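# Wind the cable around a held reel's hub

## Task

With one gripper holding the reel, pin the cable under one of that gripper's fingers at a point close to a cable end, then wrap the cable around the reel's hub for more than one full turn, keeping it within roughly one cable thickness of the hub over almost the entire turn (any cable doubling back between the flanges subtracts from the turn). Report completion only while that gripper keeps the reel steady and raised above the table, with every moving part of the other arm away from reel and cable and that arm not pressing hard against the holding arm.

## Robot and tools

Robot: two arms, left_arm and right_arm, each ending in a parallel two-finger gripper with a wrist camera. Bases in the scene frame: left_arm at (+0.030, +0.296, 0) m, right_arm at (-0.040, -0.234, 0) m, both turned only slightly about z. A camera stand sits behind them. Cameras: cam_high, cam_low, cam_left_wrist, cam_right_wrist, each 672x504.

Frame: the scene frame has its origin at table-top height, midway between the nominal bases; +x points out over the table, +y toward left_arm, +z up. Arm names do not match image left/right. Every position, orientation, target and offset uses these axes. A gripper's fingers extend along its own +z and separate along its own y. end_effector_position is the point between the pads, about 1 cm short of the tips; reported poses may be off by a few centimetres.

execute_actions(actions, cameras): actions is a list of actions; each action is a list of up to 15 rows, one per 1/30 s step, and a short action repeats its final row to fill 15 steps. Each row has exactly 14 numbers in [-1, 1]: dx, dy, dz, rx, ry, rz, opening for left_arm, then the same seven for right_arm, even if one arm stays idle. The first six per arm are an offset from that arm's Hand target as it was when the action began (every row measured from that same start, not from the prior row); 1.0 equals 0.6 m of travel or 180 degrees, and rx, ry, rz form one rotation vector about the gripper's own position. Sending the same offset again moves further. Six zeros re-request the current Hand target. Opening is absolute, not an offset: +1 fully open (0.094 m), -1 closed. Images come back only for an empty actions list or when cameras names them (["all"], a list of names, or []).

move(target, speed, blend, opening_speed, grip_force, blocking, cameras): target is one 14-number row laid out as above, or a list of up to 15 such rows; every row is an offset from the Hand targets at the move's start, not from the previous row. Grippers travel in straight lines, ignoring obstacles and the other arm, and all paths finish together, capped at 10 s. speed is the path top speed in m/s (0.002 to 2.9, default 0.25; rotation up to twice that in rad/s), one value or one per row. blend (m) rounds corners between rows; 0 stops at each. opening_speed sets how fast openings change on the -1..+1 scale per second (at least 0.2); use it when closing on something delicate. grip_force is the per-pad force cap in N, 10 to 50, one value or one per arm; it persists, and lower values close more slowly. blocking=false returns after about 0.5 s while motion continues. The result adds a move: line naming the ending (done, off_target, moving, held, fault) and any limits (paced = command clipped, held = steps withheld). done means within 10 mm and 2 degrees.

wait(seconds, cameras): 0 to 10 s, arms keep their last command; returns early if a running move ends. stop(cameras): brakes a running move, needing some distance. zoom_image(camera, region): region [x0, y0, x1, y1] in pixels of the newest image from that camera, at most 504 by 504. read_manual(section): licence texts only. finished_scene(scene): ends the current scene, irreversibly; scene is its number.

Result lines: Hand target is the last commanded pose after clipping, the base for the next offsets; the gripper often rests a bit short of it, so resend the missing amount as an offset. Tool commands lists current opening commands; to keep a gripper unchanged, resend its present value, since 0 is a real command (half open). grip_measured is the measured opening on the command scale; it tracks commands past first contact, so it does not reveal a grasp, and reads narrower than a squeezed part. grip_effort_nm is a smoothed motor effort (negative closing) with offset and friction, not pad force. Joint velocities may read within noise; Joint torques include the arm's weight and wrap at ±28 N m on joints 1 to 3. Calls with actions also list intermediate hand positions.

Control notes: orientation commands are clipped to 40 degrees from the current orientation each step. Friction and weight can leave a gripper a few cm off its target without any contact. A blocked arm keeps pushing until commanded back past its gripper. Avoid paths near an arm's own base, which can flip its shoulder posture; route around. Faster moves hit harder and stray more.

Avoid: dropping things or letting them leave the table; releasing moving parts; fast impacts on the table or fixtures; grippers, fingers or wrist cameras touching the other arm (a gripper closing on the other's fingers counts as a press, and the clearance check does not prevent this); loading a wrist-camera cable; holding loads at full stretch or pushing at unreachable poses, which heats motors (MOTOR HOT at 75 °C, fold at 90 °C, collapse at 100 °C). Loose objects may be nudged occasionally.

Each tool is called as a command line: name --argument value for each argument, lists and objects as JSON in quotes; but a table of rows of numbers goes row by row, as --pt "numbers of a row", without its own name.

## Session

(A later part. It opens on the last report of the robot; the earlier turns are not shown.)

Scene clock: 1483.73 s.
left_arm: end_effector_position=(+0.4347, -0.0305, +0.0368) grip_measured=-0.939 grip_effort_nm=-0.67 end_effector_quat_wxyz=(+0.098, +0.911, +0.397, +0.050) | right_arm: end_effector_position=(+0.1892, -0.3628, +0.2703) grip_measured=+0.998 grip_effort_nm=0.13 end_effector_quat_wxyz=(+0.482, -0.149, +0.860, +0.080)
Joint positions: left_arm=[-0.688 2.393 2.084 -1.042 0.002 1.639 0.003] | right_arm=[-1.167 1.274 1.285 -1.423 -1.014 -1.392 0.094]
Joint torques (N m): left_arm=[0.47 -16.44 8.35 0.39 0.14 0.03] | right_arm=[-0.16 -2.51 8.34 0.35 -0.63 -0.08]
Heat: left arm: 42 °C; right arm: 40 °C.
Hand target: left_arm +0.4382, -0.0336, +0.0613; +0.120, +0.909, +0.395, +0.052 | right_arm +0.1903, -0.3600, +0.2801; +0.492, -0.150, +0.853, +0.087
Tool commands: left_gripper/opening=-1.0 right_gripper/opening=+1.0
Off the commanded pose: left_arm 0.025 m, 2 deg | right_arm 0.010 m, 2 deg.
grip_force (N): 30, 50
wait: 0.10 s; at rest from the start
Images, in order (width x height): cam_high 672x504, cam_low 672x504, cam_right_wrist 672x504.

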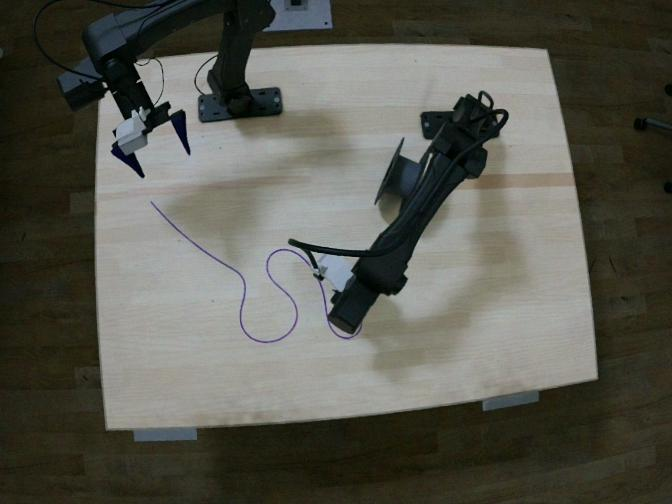

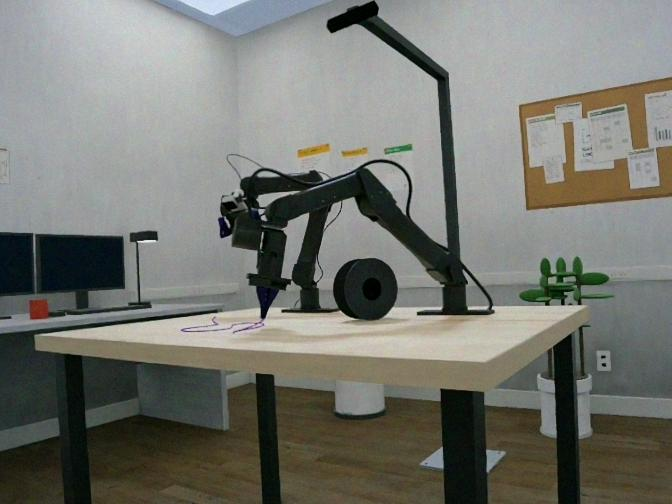

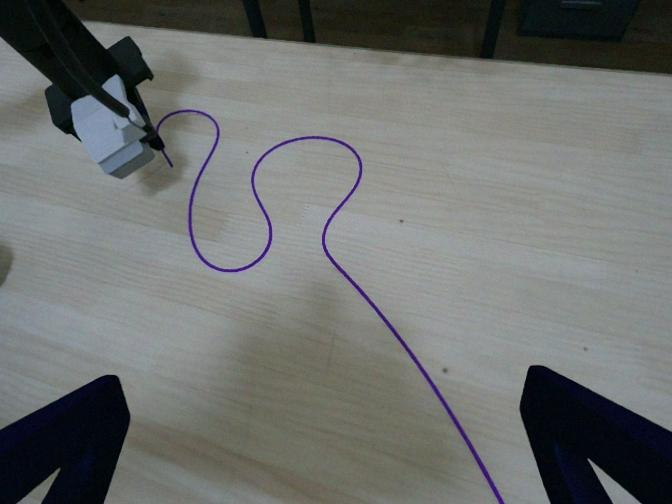

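move --target '[0,0,0.2,0,0,0,-1,-0.0505,0.55,-0.05,-0.1178,0.1236,0.2552,1]' --speed 0.2 --cameras '["all"]'

Scene clock: 1580.67 s.
left_arm: end_effector_position=(+0.4394, -0.0343, +0.1755) grip_measured=-0.939 grip_effort_nm=-0.67 end_effector_quat_wxyz=(+0.149, +0.904, +0.394, +0.076) | right_arm: end_effector_position=(+0.1604, -0.0314, +0.2422) grip_measured=+0.998 grip_effort_nm=0.13 end_effector_quat_wxyz=(+0.211, -0.534, +0.806, +0.142)
Joint positions: left_arm=[-0.688 2.471 2.769 -1.533 0.002 1.64 0.003] | right_arm=[0.592 1.264 1.398 -1.256 -0.263 -0.488 0.094]
Joint torques (N m): left_arm=[0.47 -13.2 7.56 0.56 0.13 0.02] | right_arm=[0.64 -3.03 8.54 1.16 -0.1 0.11]
Heat: left arm: 45 °C; right arm: 40 °C.
Hand target: left_arm +0.4381, -0.0336, +0.1812; +0.120, +0.909, +0.395, +0.052 | right_arm +0.1600, -0.0300, +0.2500; +0.217, -0.533, +0.805, +0.143
Off the commanded pose: left_arm 0.006 m, 4 deg | right_arm 0.008 m, 1 deg.
joint sent to its limit (left arm) — joint 4 (wrist pitch), lower limit. The joint targets are off in orientation, not in position.
grip_force (N): 30, 50
move: off_target (left_arm)

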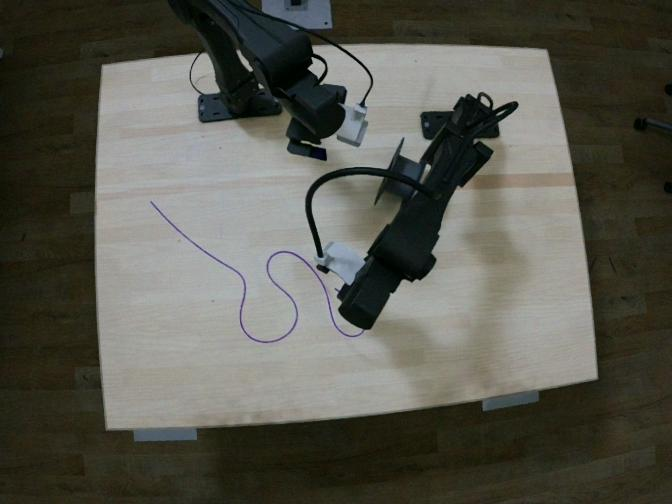

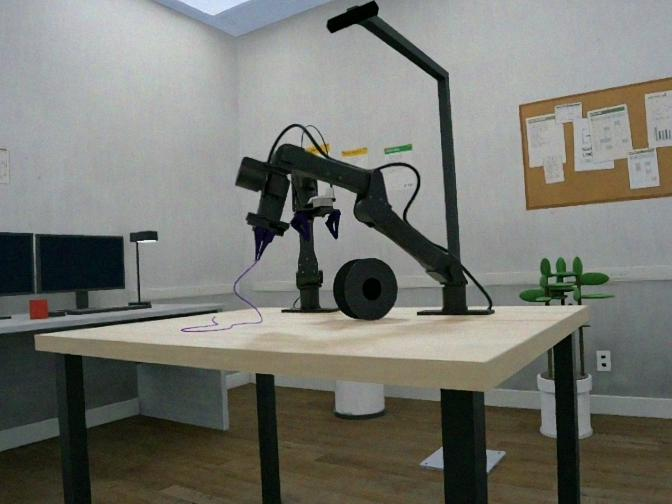

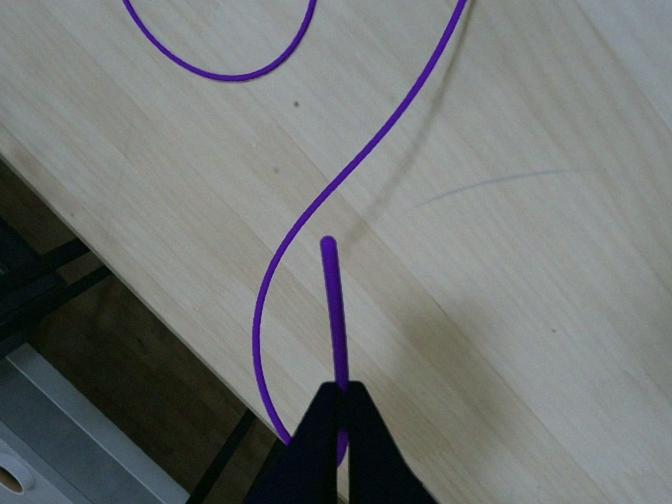

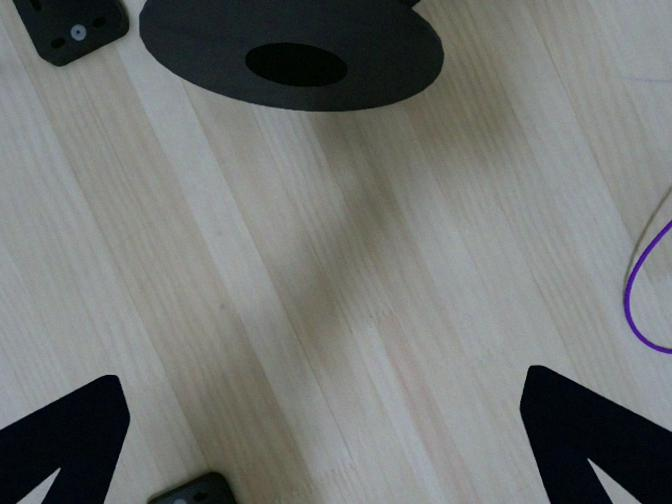

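move --pt "-0.1302 0.4227 0.248 -0.0395 -0.0744 0.1659 -1 0 0 0 0 0 0 1" --pt "-0.1302 0.4227 0.248 -0.0395 -0.0744 0.1659 -1 0.0357 0.2208 -0.1733 0.3779 0.29 -0.3138 1" --blend '[0.03,0]' --speed '[0.2,0.25]' --cameras '["all"]'

Scene clock: 1643.50 s.
left_arm: end_effector_position=(+0.3678, +0.2199, +0.3161) grip_measured=-0.939 grip_effort_nm=-0.67 end_effector_quat_wxyz=(+0.186, +0.758, +0.605, +0.158) | right_arm: end_effector_position=(+0.1837, +0.1036, +0.1502) grip_measured=+0.998 grip_effort_nm=0.13 end_effector_quat_wxyz=(+0.152, +0.180, +0.744, +0.625)
Joint positions: left_arm=[-0.242 1.602 2.021 -1.496 -0.019 1.565 0.003] | right_arm=[0.867 1.462 0.383 0.903 -0.195 1.535 0.094]
Joint torques (N m): left_arm=[0.36 -7.99 7.21 0.8 0.13 0.02] | right_arm=[0.68 -3.78 4.53 2.49 0.07 0.06]
Heat: left arm: 43 °C; right arm: 39 °C.
Hand target: left_arm +0.3599, +0.2200, +0.3300; +0.202, +0.756, +0.601, +0.161 | right_arm +0.1814, +0.1025, +0.1461; +0.153, +0.182, +0.744, +0.625
Off the commanded pose: left_arm 0.016 m, 2 deg | right_arm 0.005 m, 0 deg.
grip_force (N): 30, 50
move: off_target (left_arm)

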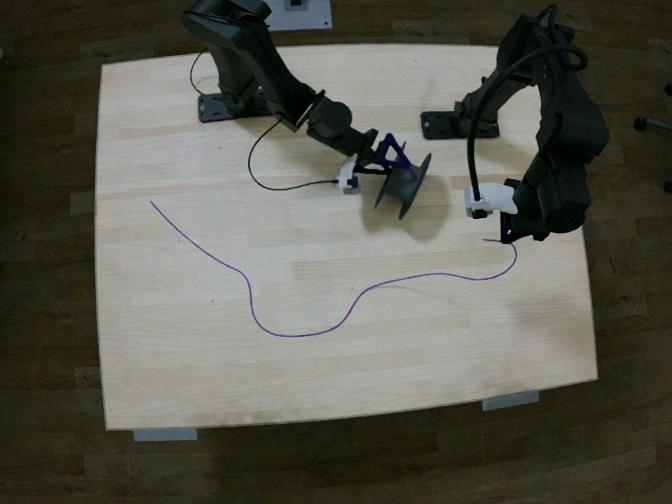

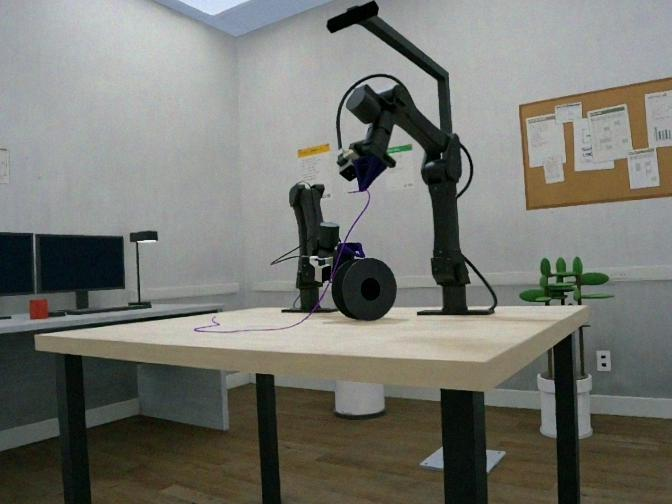

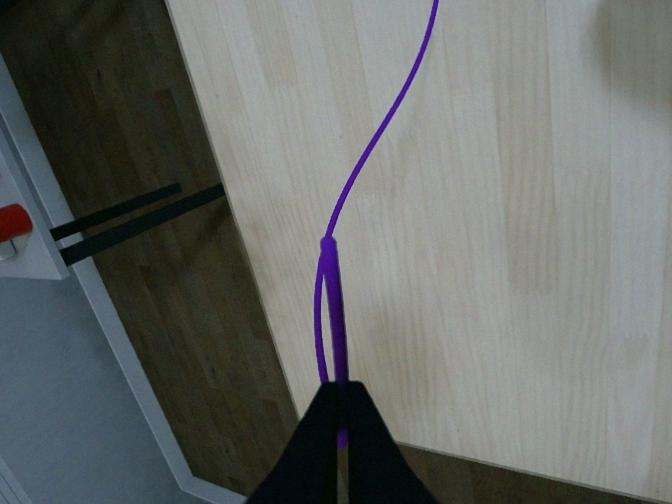

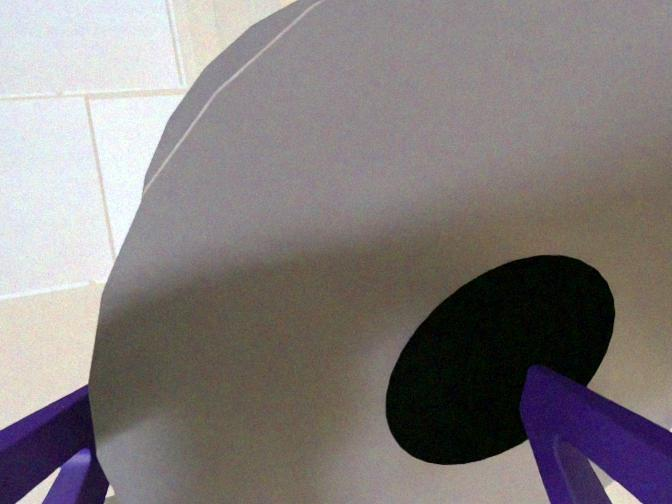

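zoom_image --camera "cam_right_wrist" --region '[0, 250, 300, 504]'

zoom_image --camera "cam_high" --region '[320, 100, 480, 240]'

Scaled by 1.680.

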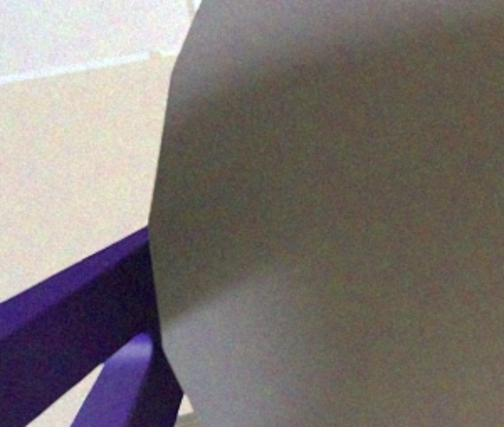

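Scaled by 3.150.

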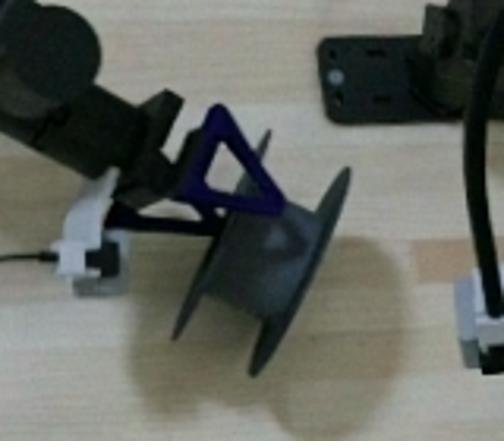

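move --target '[0,0,0,0,0,0,-1,-0.0152,-0.0292,0.0058,0,0,0,1]' --speed 0.06 --cameras '["cam_right_wrist","cam_high"]'

zoom_image --camera "cam_high" --region '[320, 100, 480, 240]'

Scene clock: 1707.90 s.
left_arm: end_effector_position=(+0.3678, +0.2199, +0.3161) grip_measured=-0.939 grip_effort_nm=-0.67 end_effector_quat_wxyz=(+0.186, +0.758, +0.605, +0.158) | right_arm: end_effector_position=(+0.1735, +0.0909, +0.1562) grip_measured=+0.998 grip_effort_nm=0.13 end_effector_quat_wxyz=(+0.155, +0.177, +0.738, +0.633)
Joint positions: left_arm=[-0.242 1.602 2.021 -1.496 -0.019 1.565 0.003] | right_arm=[0.867 1.379 0.324 0.9 -0.196 1.536 0.094]
Joint torques (N m): left_arm=[0.36 -8.01 7.23 0.79 0.13 0.02] | right_arm=[-0.88 -4.98 4.46 2.04 -0.07 0.02]
Heat: left arm: 37 °C; right arm: 35 °C.
Hand target: left_arm +0.3599, +0.2200, +0.3300; +0.202, +0.756, +0.601, +0.161 | right_arm +0.1723, +0.0850, +0.1497; +0.153, +0.182, +0.744, +0.625
Off the commanded pose: left_arm 0.016 m, 2 deg | right_arm 0.009 m, 1 deg.
grip_force (N): 30, 50
move: off_target (left_arm)
Images, in order (width x height): cam_high 672x504, cam_right_wrist 672x504.

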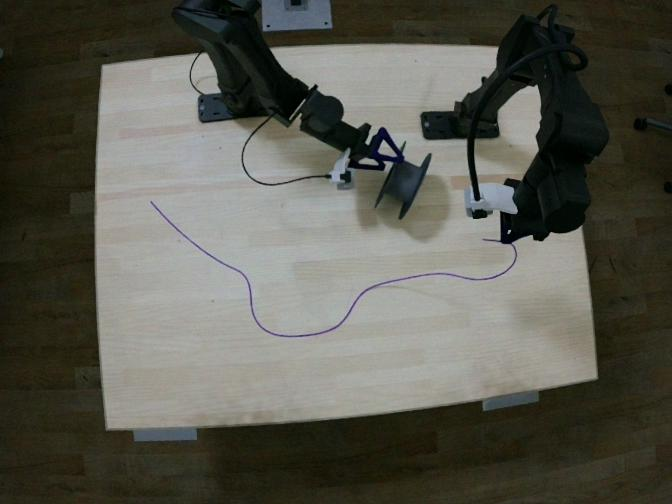

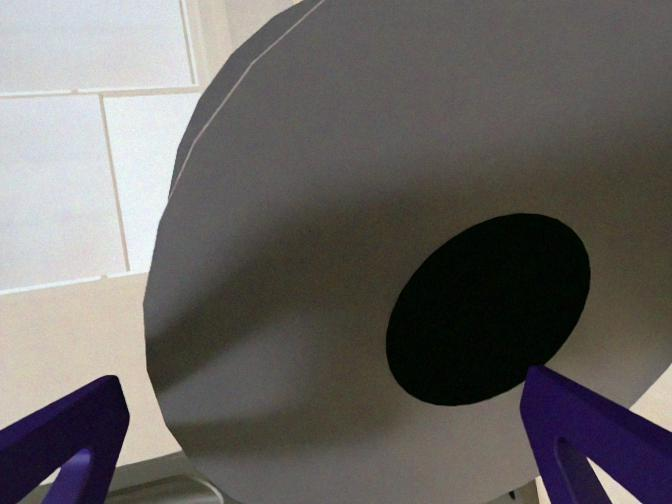

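Scaled by 3.150.

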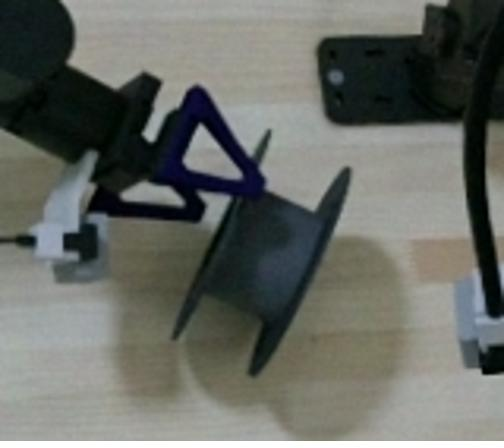

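move --target '[0,0,0,0,0,0,-1,0.0295,-0.005,0.0355,0.0493,-0.0257,0,1]' --speed 0.06 --cameras '["cam_right_wrist","cam_high","cam_low"]'

zoom_image --camera "cam_high" --region '[320, 100, 480, 240]'

Scene clock: 1757.40 s.
left_arm: end_effector_position=(+0.3678, +0.2199, +0.3161) grip_measured=-0.939 grip_effort_nm=-0.66 end_effector_quat_wxyz=(+0.186, +0.758, +0.605, +0.158) | right_arm: end_effector_position=(+0.1905, +0.0850, +0.1738) grip_measured=+0.998 grip_effort_nm=0.13 end_effector_quat_wxyz=(+0.169, +0.167, +0.687, +0.687)
Joint positions: left_arm=[-0.242 1.602 2.021 -1.496 -0.019 1.565 0.003] | right_arm=[0.789 1.511 0.299 1.212 -0.273 1.569 0.094]
Joint torques (N m): left_arm=[0.36 -7.99 7.23 0.79 0.13 0.02] | right_arm=[-0.7 -3.64 4.08 2.45 -0.08 0.04]
Heat: left arm: 37 °C; right arm: 34 °C.
Hand target: left_arm +0.3599, +0.2200, +0.3300; +0.202, +0.756, +0.601, +0.161 | right_arm +0.1900, +0.0820, +0.1709; +0.168, +0.168, +0.687, +0.687
Off the commanded pose: left_arm 0.016 m, 2 deg | right_arm 0.004 m, 0 deg.
grip_force (N): 30, 50
move: off_target (left_arm)
Images, in order (width x height): cam_high 672x504, cam_low 672x504, cam_right_wrist 672x504.

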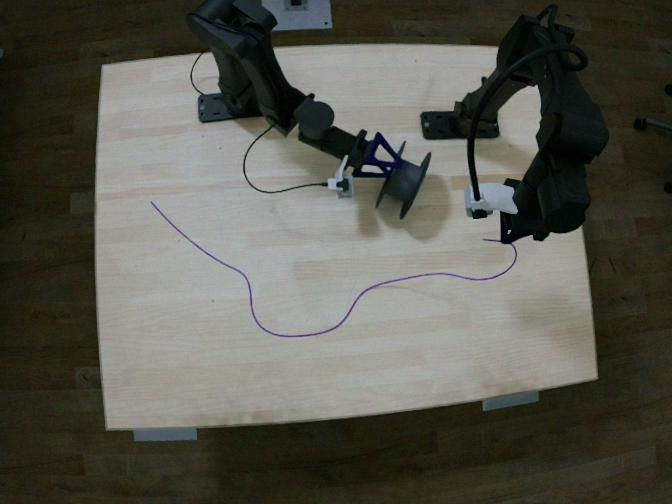

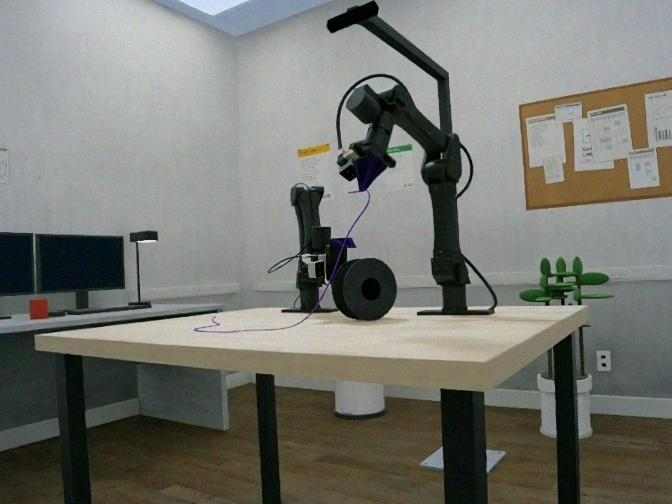

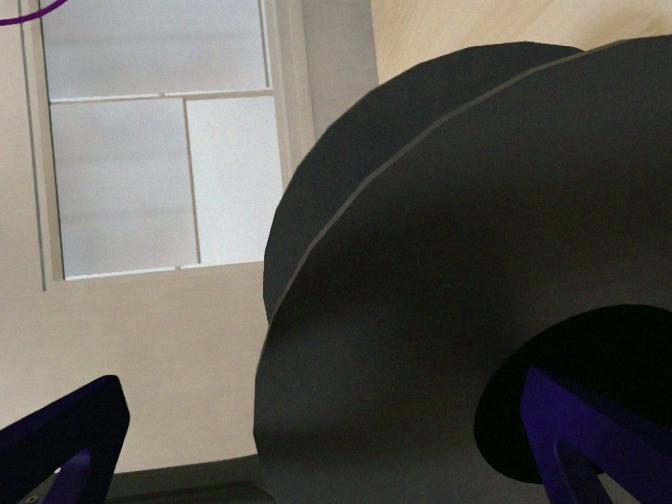

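Scaled by 3.150.

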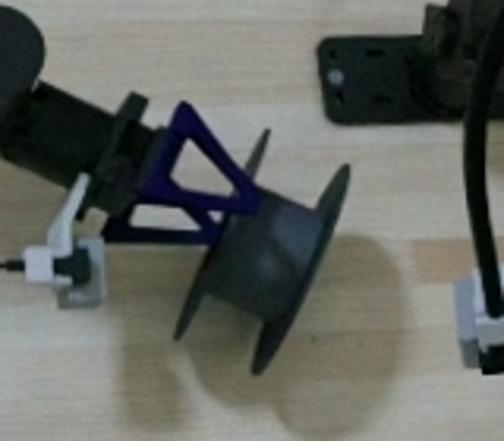

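move --target '[0,0,0,0,0,0,-1,0.002,0.004,-0.015,0.032,-0.0167,0.0222,1]' --speed 0.06 --cameras '["cam_right_wrist","cam_high"]'

zoom_image --camera "cam_high" --region '[320, 100, 480, 240]'

Scene clock: 1781.20 s.
left_arm: end_effector_position=(+0.3678, +0.2199, +0.3161) grip_measured=-0.939 grip_effort_nm=-0.67 end_effector_quat_wxyz=(+0.186, +0.758, +0.605, +0.158) | right_arm: end_effector_position=(+0.1915, +0.0865, +0.1606) grip_measured=+0.998 grip_effort_nm=0.13 end_effector_quat_wxyz=(+0.150, +0.139, +0.666, +0.717)
Joint positions: left_arm=[-0.242 1.602 2.021 -1.496 -0.019 1.565 0.003] | right_arm=[0.739 1.746 0.286 1.54 -0.389 1.601 0.094]
Joint torques (N m): left_arm=[0.36 -7.99 7.21 0.79 0.13 0.02] | right_arm=[-0.69 -4.38 3.44 2.51 -0.06 0.03]
Heat: left arm: 37 °C; right arm: 34 °C.
Hand target: left_arm +0.3599, +0.2200, +0.3300; +0.202, +0.756, +0.601, +0.161 | right_arm +0.1912, +0.0844, +0.1619; +0.153, +0.134, +0.652, +0.730
Off the commanded pose: left_arm 0.016 m, 2 deg | right_arm 0.003 m, 2 deg.
joint sent to its limit (right arm) — joint 4 (wrist pitch), upper limit. The joint targets still meet the commanded pose.
grip_force (N): 30, 50
move: off_target (left_arm)
Images, in order (width x height): cam_high 672x504, cam_right_wrist 672x504.

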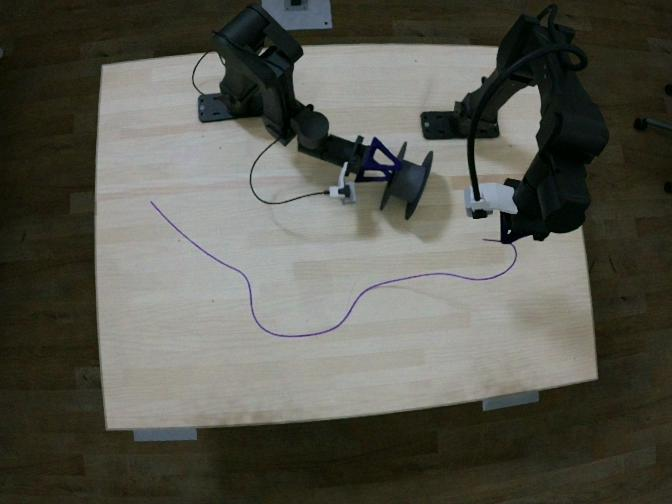

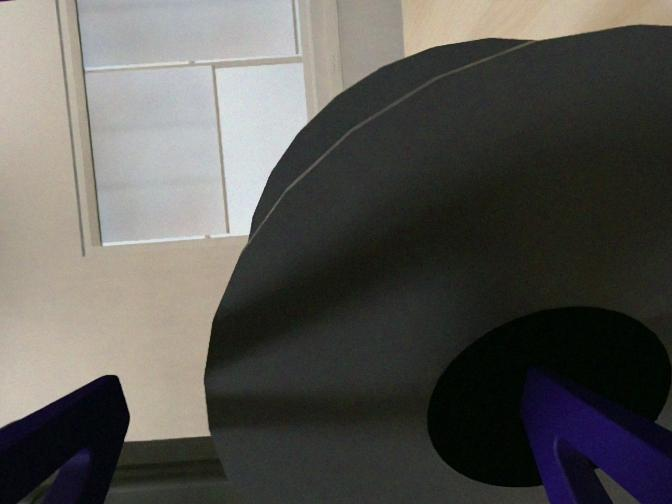

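Scaled by 3.150.

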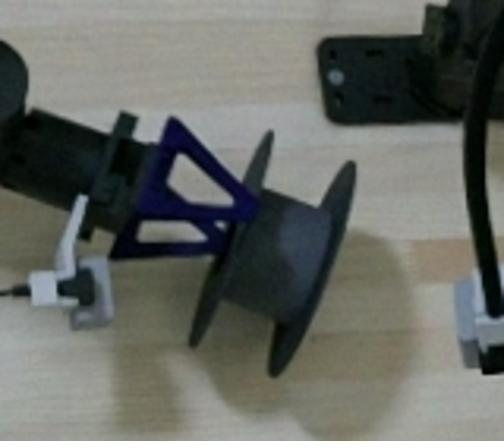

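move --target '[0,0,0,0,0,0,-1,0.009,0.022,0,0,0,0,1]' --speed 0.05 --cameras '["cam_right_wrist","cam_high"]'

zoom_image --camera "cam_high" --region '[320, 100, 480, 240]'

Scene clock: 1795.40 s.
left_arm: end_effector_position=(+0.3678, +0.2199, +0.3161) grip_measured=-0.939 grip_effort_nm=-0.67 end_effector_quat_wxyz=(+0.186, +0.758, +0.605, +0.158) | right_arm: end_effector_position=(+0.1942, +0.0929, +0.1531) grip_measured=+0.998 grip_effort_nm=0.13 end_effector_quat_wxyz=(+0.145, +0.141, +0.671, +0.713)
Joint positions: left_arm=[-0.242 1.602 2.021 -1.496 -0.019 1.565 0.003] | right_arm=[0.748 1.789 0.309 1.544 -0.384 1.602 0.094]
Joint torques (N m): left_arm=[0.36 -8.01 7.23 0.79 0.13 0.02] | right_arm=[0.84 -4.53 5.61 2.47 0.1 0.04]
Heat: left arm: 37 °C; right arm: 36 °C.
Hand target: left_arm +0.3599, +0.2200, +0.3300; +0.202, +0.756, +0.601, +0.161 | right_arm +0.1965, +0.0977, +0.1619; +0.153, +0.134, +0.652, +0.730
Off the commanded pose: left_arm 0.016 m, 2 deg | right_arm 0.010 m, 3 deg.
joint sent to its limit (right arm) — joint 4 (wrist pitch), upper limit. The joint targets still meet the commanded pose.
grip_force (N): 30, 50
move: off_target (left_arm, right_arm)
Images, in order (width x height): cam_high 672x504, cam_right_wrist 672x504.

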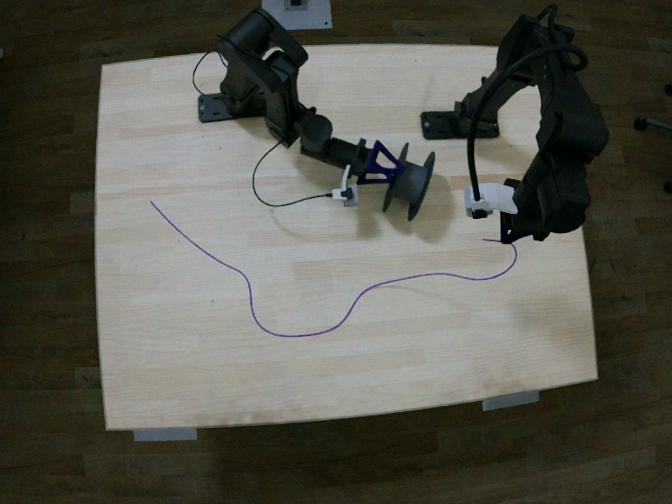

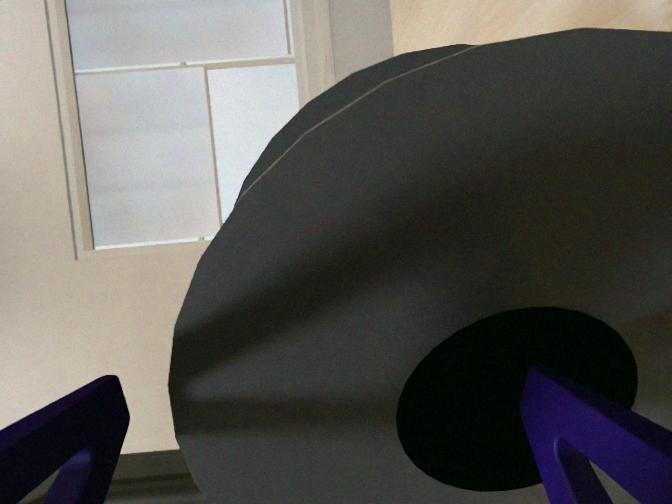

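Scaled by 3.150.

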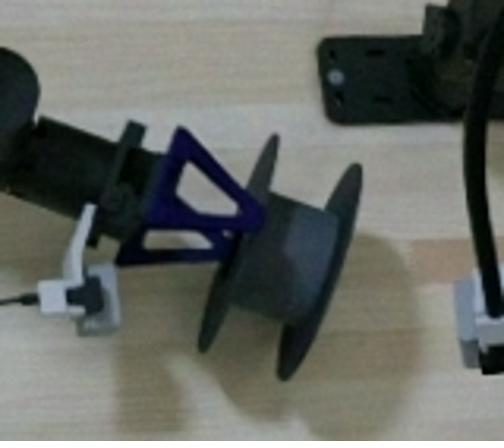

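zoom_image --camera "cam_right_wrist" --region '[380, 280, 672, 504]'

Scaled by 1.726.

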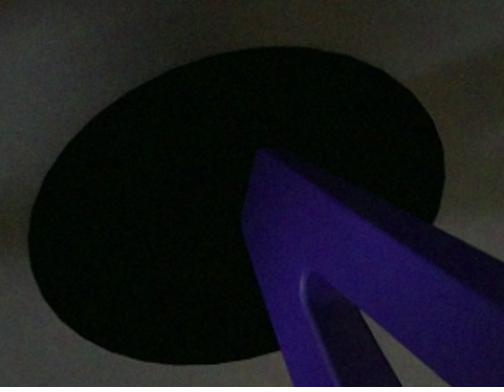

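move --pt "0 0 0 0 0 0 -1 -0.06 -0.1373 0.0167 0 0 0 1" --pt "0 0 0 0 0 0 -1 -0.06 -0.1373 0.18 -0.213 0.087 -0.007 1" --pt "0 0 0 0 0 0 -1 0.0382 0.0588 0.0885 -0.426 0.1744 -0.0144 1" --blend '[0.02,0.03,0]' --speed '[0.1,0.2,0.2]' --cameras '["all"]'

Scene clock: 2094.30 s.
left_arm: end_effector_position=(+0.3678, +0.2199, +0.3161) grip_measured=-0.939 grip_effort_nm=-0.67 end_effector_quat_wxyz=(+0.186, +0.758, +0.605, +0.158) | right_arm: end_effector_position=(+0.2291, +0.1468, +0.2176) grip_measured=+0.998 grip_effort_nm=0.12 end_effector_quat_wxyz=(+0.058, +0.198, +0.967, +0.152)
Joint positions: left_arm=[-0.242 1.602 2.021 -1.496 -0.019 1.565 0.003] | right_arm=[0.916 2.132 2.355 -1.467 -0.019 1.353 0.094]
Joint torques (N m): left_arm=[0.36 -7.99 7.23 0.79 0.12 0.02] | right_arm=[-0.03 -9.92 5.82 1.02 -0.01 0.02]
Heat: left arm: 37 °C; right arm: 40 °C.
Hand target: left_arm +0.3599, +0.2200, +0.3300; +0.202, +0.756, +0.601, +0.161 | right_arm +0.2280, +0.1452, +0.2170; +0.056, +0.198, +0.967, +0.149 (not the last commanded pose)
Off the commanded pose: left_arm 0.016 m, 2 deg | right_arm 0.017 m, 5 deg.
grip_force (N): 30, 50
move: held (right_arm; a check stopped the path), off_target (left_arm); limits=held
pose unreachable (right arm): on one or more control steps of this call, first in action 0 (counted from 0), this arm could not follow its commanded pose, so it was not sent that pose on those steps. It may still have moved: this result reports where it is.
cause: moving toward the commanded pose would bring a part of the arm too close to another arm (this arm's wrist (the part past joint 4) and the left arm's wrist camera, at the place that arm is still heading or pushing toward).

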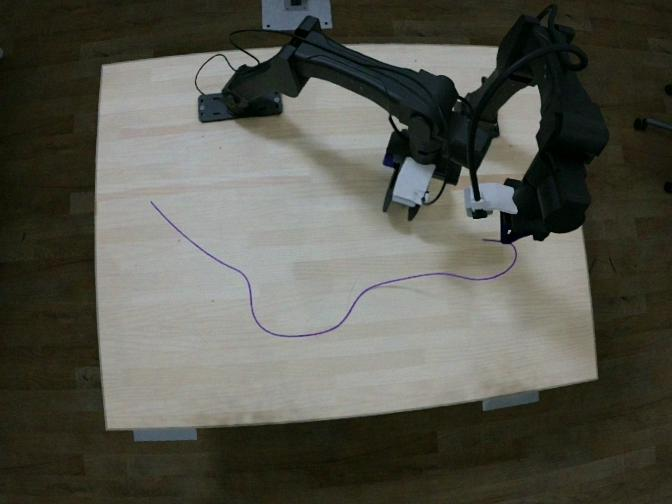

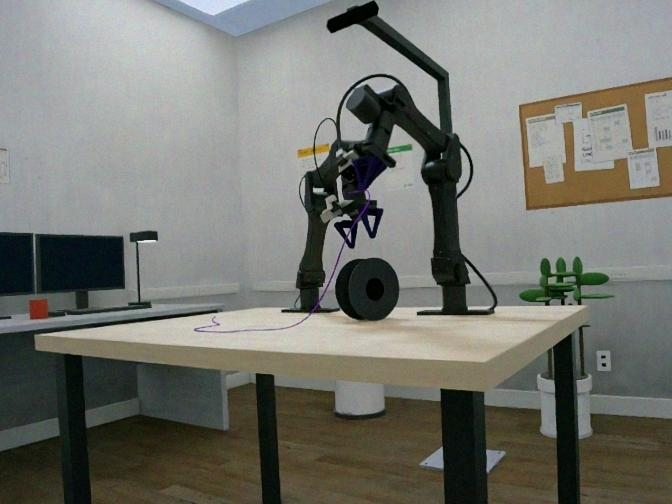

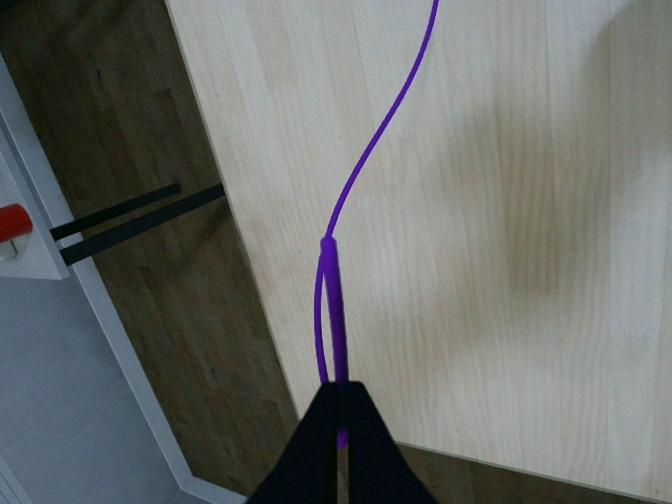

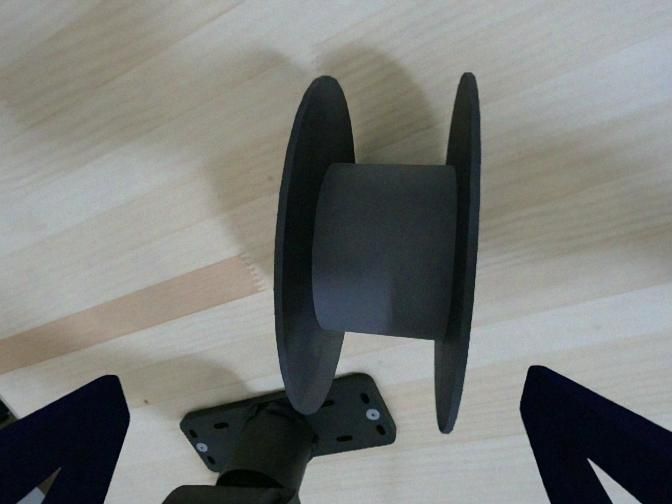

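move --pt "0.1833 0.05 -0.1 0 0 0 -1 0 0 0 0 0 0 0.2" --pt "0.1833 0.05 -0.1 0 0 0 -1 -0.0307 -0.0705 -0.045 -0.0363 0.0257 -0.0183 0.2" --blend '[0.02,0]' --speed '[0.2,0.1]' --cameras '["cam_right_wrist","cam_high"]'

Scene clock: 2123.10 s.
left_arm: end_effector_position=(+0.4632, +0.2531, +0.2648) grip_measured=-0.939 grip_effort_nm=-0.67 end_effector_quat_wxyz=(+0.188, +0.756, +0.606, +0.159) | right_arm: end_effector_position=(+0.2101, +0.1127, +0.1842) grip_measured=+0.203 grip_effort_nm=-0.14 end_effector_quat_wxyz=(+0.028, +0.220, +0.971, +0.087)
Joint positions: left_arm=[-0.086 1.84 2.059 -1.295 0.055 1.698 0.003] | right_arm=[0.906 2.054 2.129 -1.464 -0.019 1.382 0.057]
Joint torques (N m): left_arm=[0.23 -7.8 8.08 1.04 0.18 0.02] | right_arm=[-0.69 -11.75 4.52 0.7 0.11 0.12]
Heat: left arm: 37 °C; right arm: 36 °C.
Hand target: left_arm +0.4699, +0.2501, +0.2700; +0.202, +0.756, +0.601, +0.161 | right_arm +0.2095, +0.1029, +0.1899; +0.033, +0.228, +0.969, +0.084
Off the commanded pose: left_arm 0.009 m, 2 deg | right_arm 0.011 m, 1 deg.
grip_force (N): 30, 50
move: off_target (right_arm); blend cut to 0 m at target 1
Images, in order (width x height): cam_high 672x504, cam_right_wrist 672x504.

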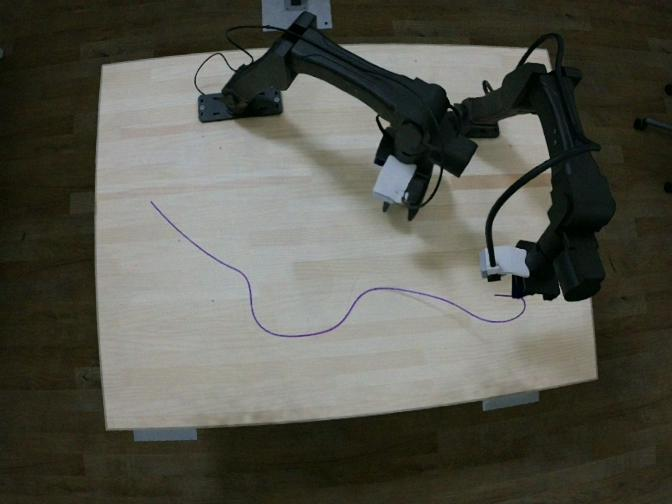

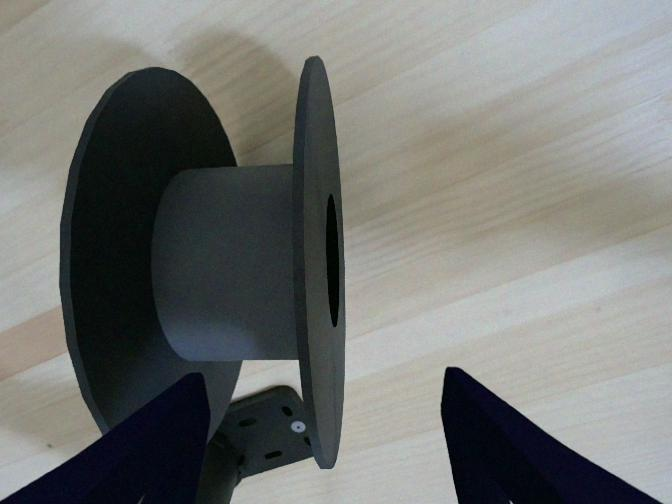

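move --target '[0,0,0,0,0,0,-1,-0.01,0.0202,-0.0682,0,0,0,0.2]' --speed 0.06 --cameras '["cam_right_wrist","cam_low"]'

Scene clock: 2144.90 s.
left_arm: end_effector_position=(+0.4632, +0.2531, +0.2648) grip_measured=-0.939 grip_effort_nm=-0.67 end_effector_quat_wxyz=(+0.188, +0.756, +0.606, +0.159) | right_arm: end_effector_position=(+0.2076, +0.1204, +0.1427) grip_measured=+0.203 grip_effort_nm=-0.14 end_effector_quat_wxyz=(+0.026, +0.227, +0.970, +0.084)
Joint positions: left_arm=[-0.086 1.84 2.059 -1.295 0.055 1.698 0.003] | right_arm=[0.922 2.037 1.936 -1.294 -0.016 1.413 0.057]
Joint torques (N m): left_arm=[0.23 -7.82 8.08 1.04 0.19 0.02] | right_arm=[0.65 -11.92 4.75 0.72 0.13 0.1]
Heat: left arm: 37 °C; right arm: 34 °C.
Hand target: left_arm +0.4699, +0.2501, +0.2700; +0.202, +0.756, +0.601, +0.161 | right_arm +0.2035, +0.1150, +0.1489; +0.033, +0.228, +0.969, +0.083
Off the commanded pose: left_arm 0.009 m, 2 deg | right_arm 0.009 m, 1 deg.
grip_force (N): 30, 50
move: done
Images, in order (width x height): cam_low 672x504, cam_right_wrist 672x504.

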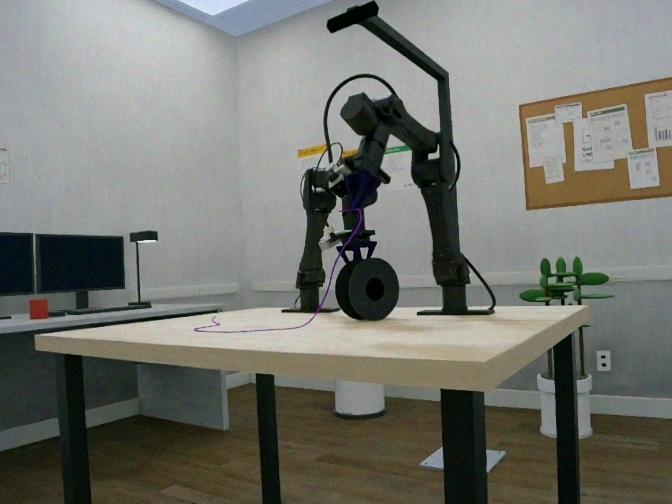

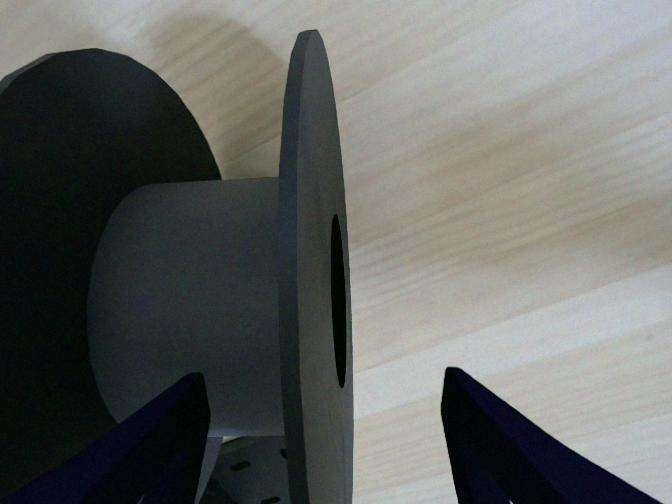

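move --target '[0,0,0,0,0,0,-1,0,0,0,0,0,0,-1]' --speed 0.06 --opening_speed 0.4 --cameras '["cam_right_wrist","cam_low","cam_high"]'

Scene clock: 2154.53 s.
left_arm: end_effector_position=(+0.4632, +0.2531, +0.2648) grip_measured=-0.939 grip_effort_nm=-0.67 end_effector_quat_wxyz=(+0.188, +0.756, +0.606, +0.159) | right_arm: end_effector_position=(+0.2081, +0.1205, +0.1428) grip_measured=-0.914 grip_effort_nm=-1.03 end_effector_quat_wxyz=(+0.027, +0.228, +0.970, +0.085)
Joint positions: left_arm=[-0.086 1.84 2.059 -1.295 0.055 1.698 0.003] | right_arm=[0.922 2.037 1.936 -1.292 -0.014 1.414 0.004]
Joint torques (N m): left_arm=[0.23 -7.8 8.08 1.04 0.19 0.02] | right_arm=[0.59 -11.85 4.74 0.72 0.13 0.09]
Heat: left arm: 37 °C; right arm: 33 °C.
Hand target: left_arm +0.4699, +0.2501, +0.2700; +0.202, +0.756, +0.601, +0.161 | right_arm +0.2035, +0.1150, +0.1489; +0.033, +0.228, +0.969, +0.084
Off the commanded pose: left_arm 0.009 m, 2 deg | right_arm 0.009 m, 1 deg.
grip_force (N): 30, 50
move: done
Images, in order (width x height): cam_high 672x504, cam_low 672x504, cam_right_wrist 672x504.

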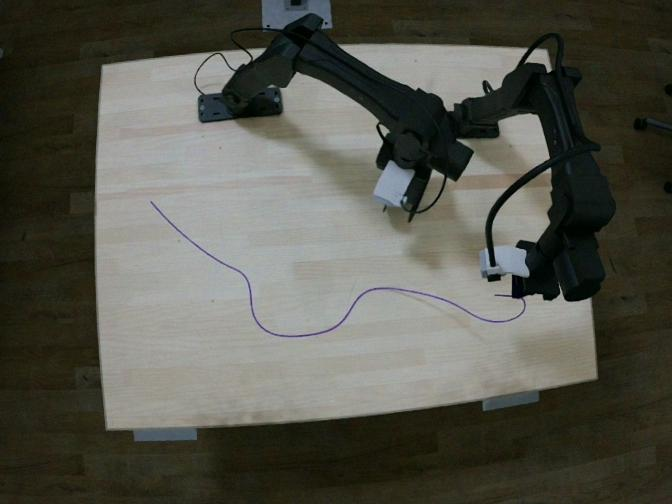

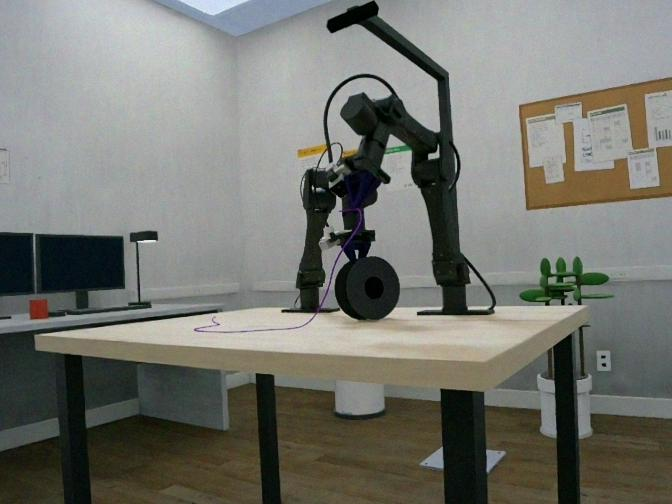

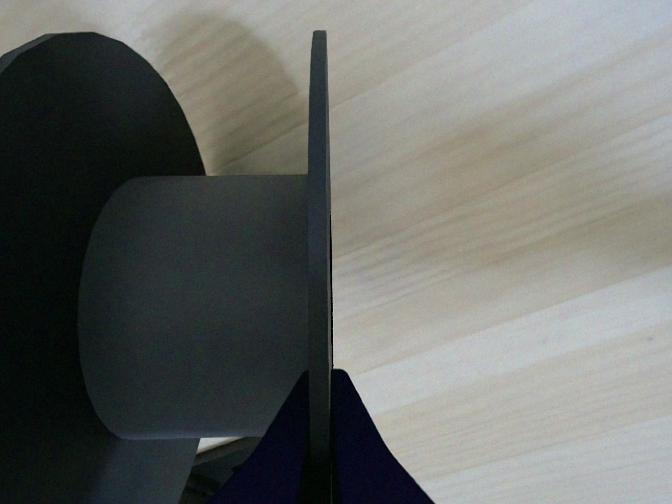

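move --pt "0 0 0 0 0 0 -1 0 0 0.05 0 0 0 -1" --pt "0 0 0 0 0 0 -1 0.1442 -0.2917 0.0852 -0.0091 0.0021 -0.131 -1" --blend '[0.01,0]' --speed '[0.06,0.15]' --cameras '["all"]'

Scene clock: 2249.93 s.
left_arm: end_effector_position=(+0.4632, +0.2531, +0.2648) grip_measured=-0.939 grip_effort_nm=-0.67 end_effector_quat_wxyz=(+0.188, +0.756, +0.606, +0.159) | right_arm: end_effector_position=(+0.2989, -0.0549, +0.1889) grip_measured=-0.914 grip_effort_nm=-1.04 end_effector_quat_wxyz=(+0.046, +0.426, +0.902, +0.061)
Joint positions: left_arm=[-0.086 1.84 2.059 -1.295 0.055 1.698 0.003] | right_arm=[0.453 1.888 1.917 -1.447 0 1.365 0.004]
Joint torques (N m): left_arm=[0.23 -7.79 8.08 1.04 0.19 0.02] | right_arm=[0.16 -10.97 5.93 0.43 0.06 -0.07]
Heat: left arm: 37 °C; right arm: 35 °C.
Hand target: left_arm +0.4699, +0.2501, +0.2700; +0.202, +0.756, +0.601, +0.161 | right_arm +0.2901, -0.0600, +0.2001; +0.049, +0.422, +0.903, +0.061
Off the commanded pose: left_arm 0.009 m, 2 deg | right_arm 0.015 m, 1 deg.
grip_force (N): 30, 50
move: off_target (right_arm)

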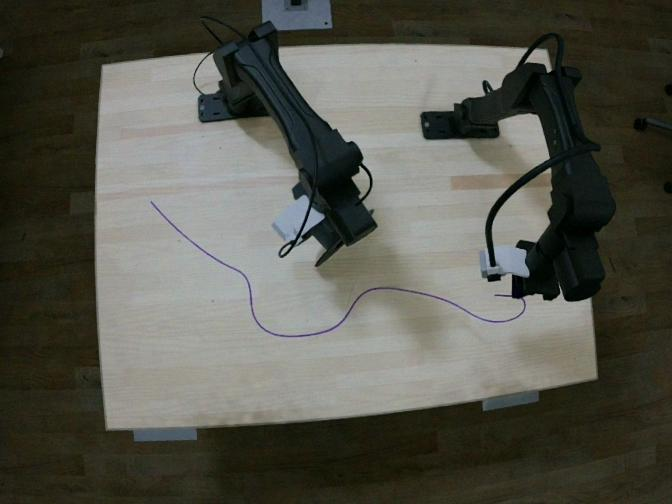

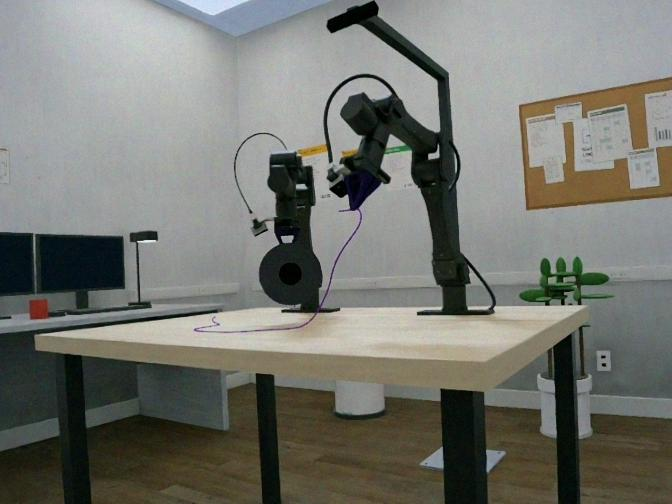

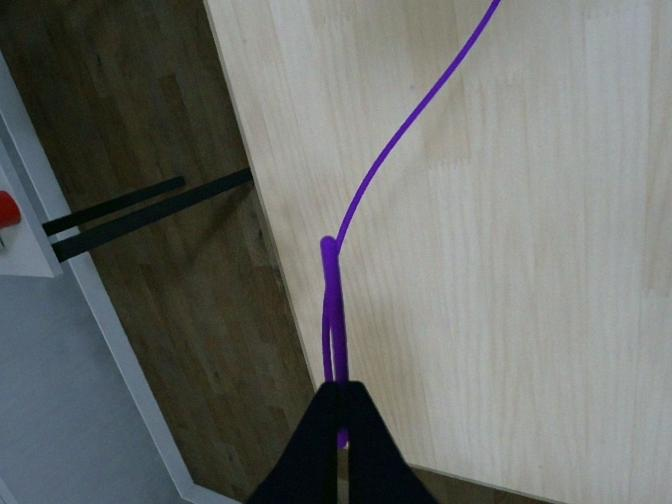

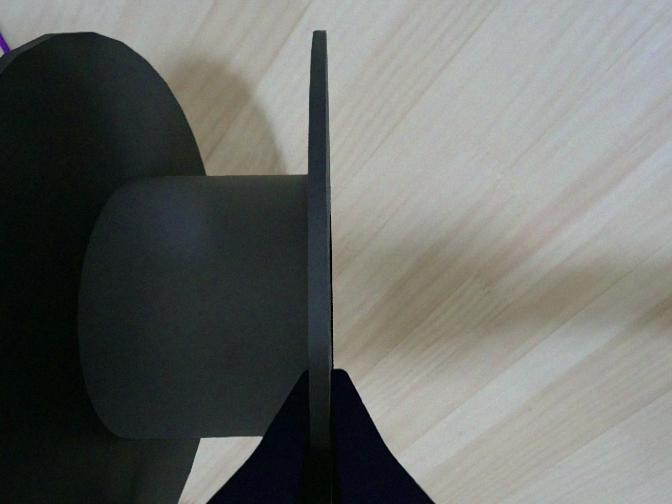

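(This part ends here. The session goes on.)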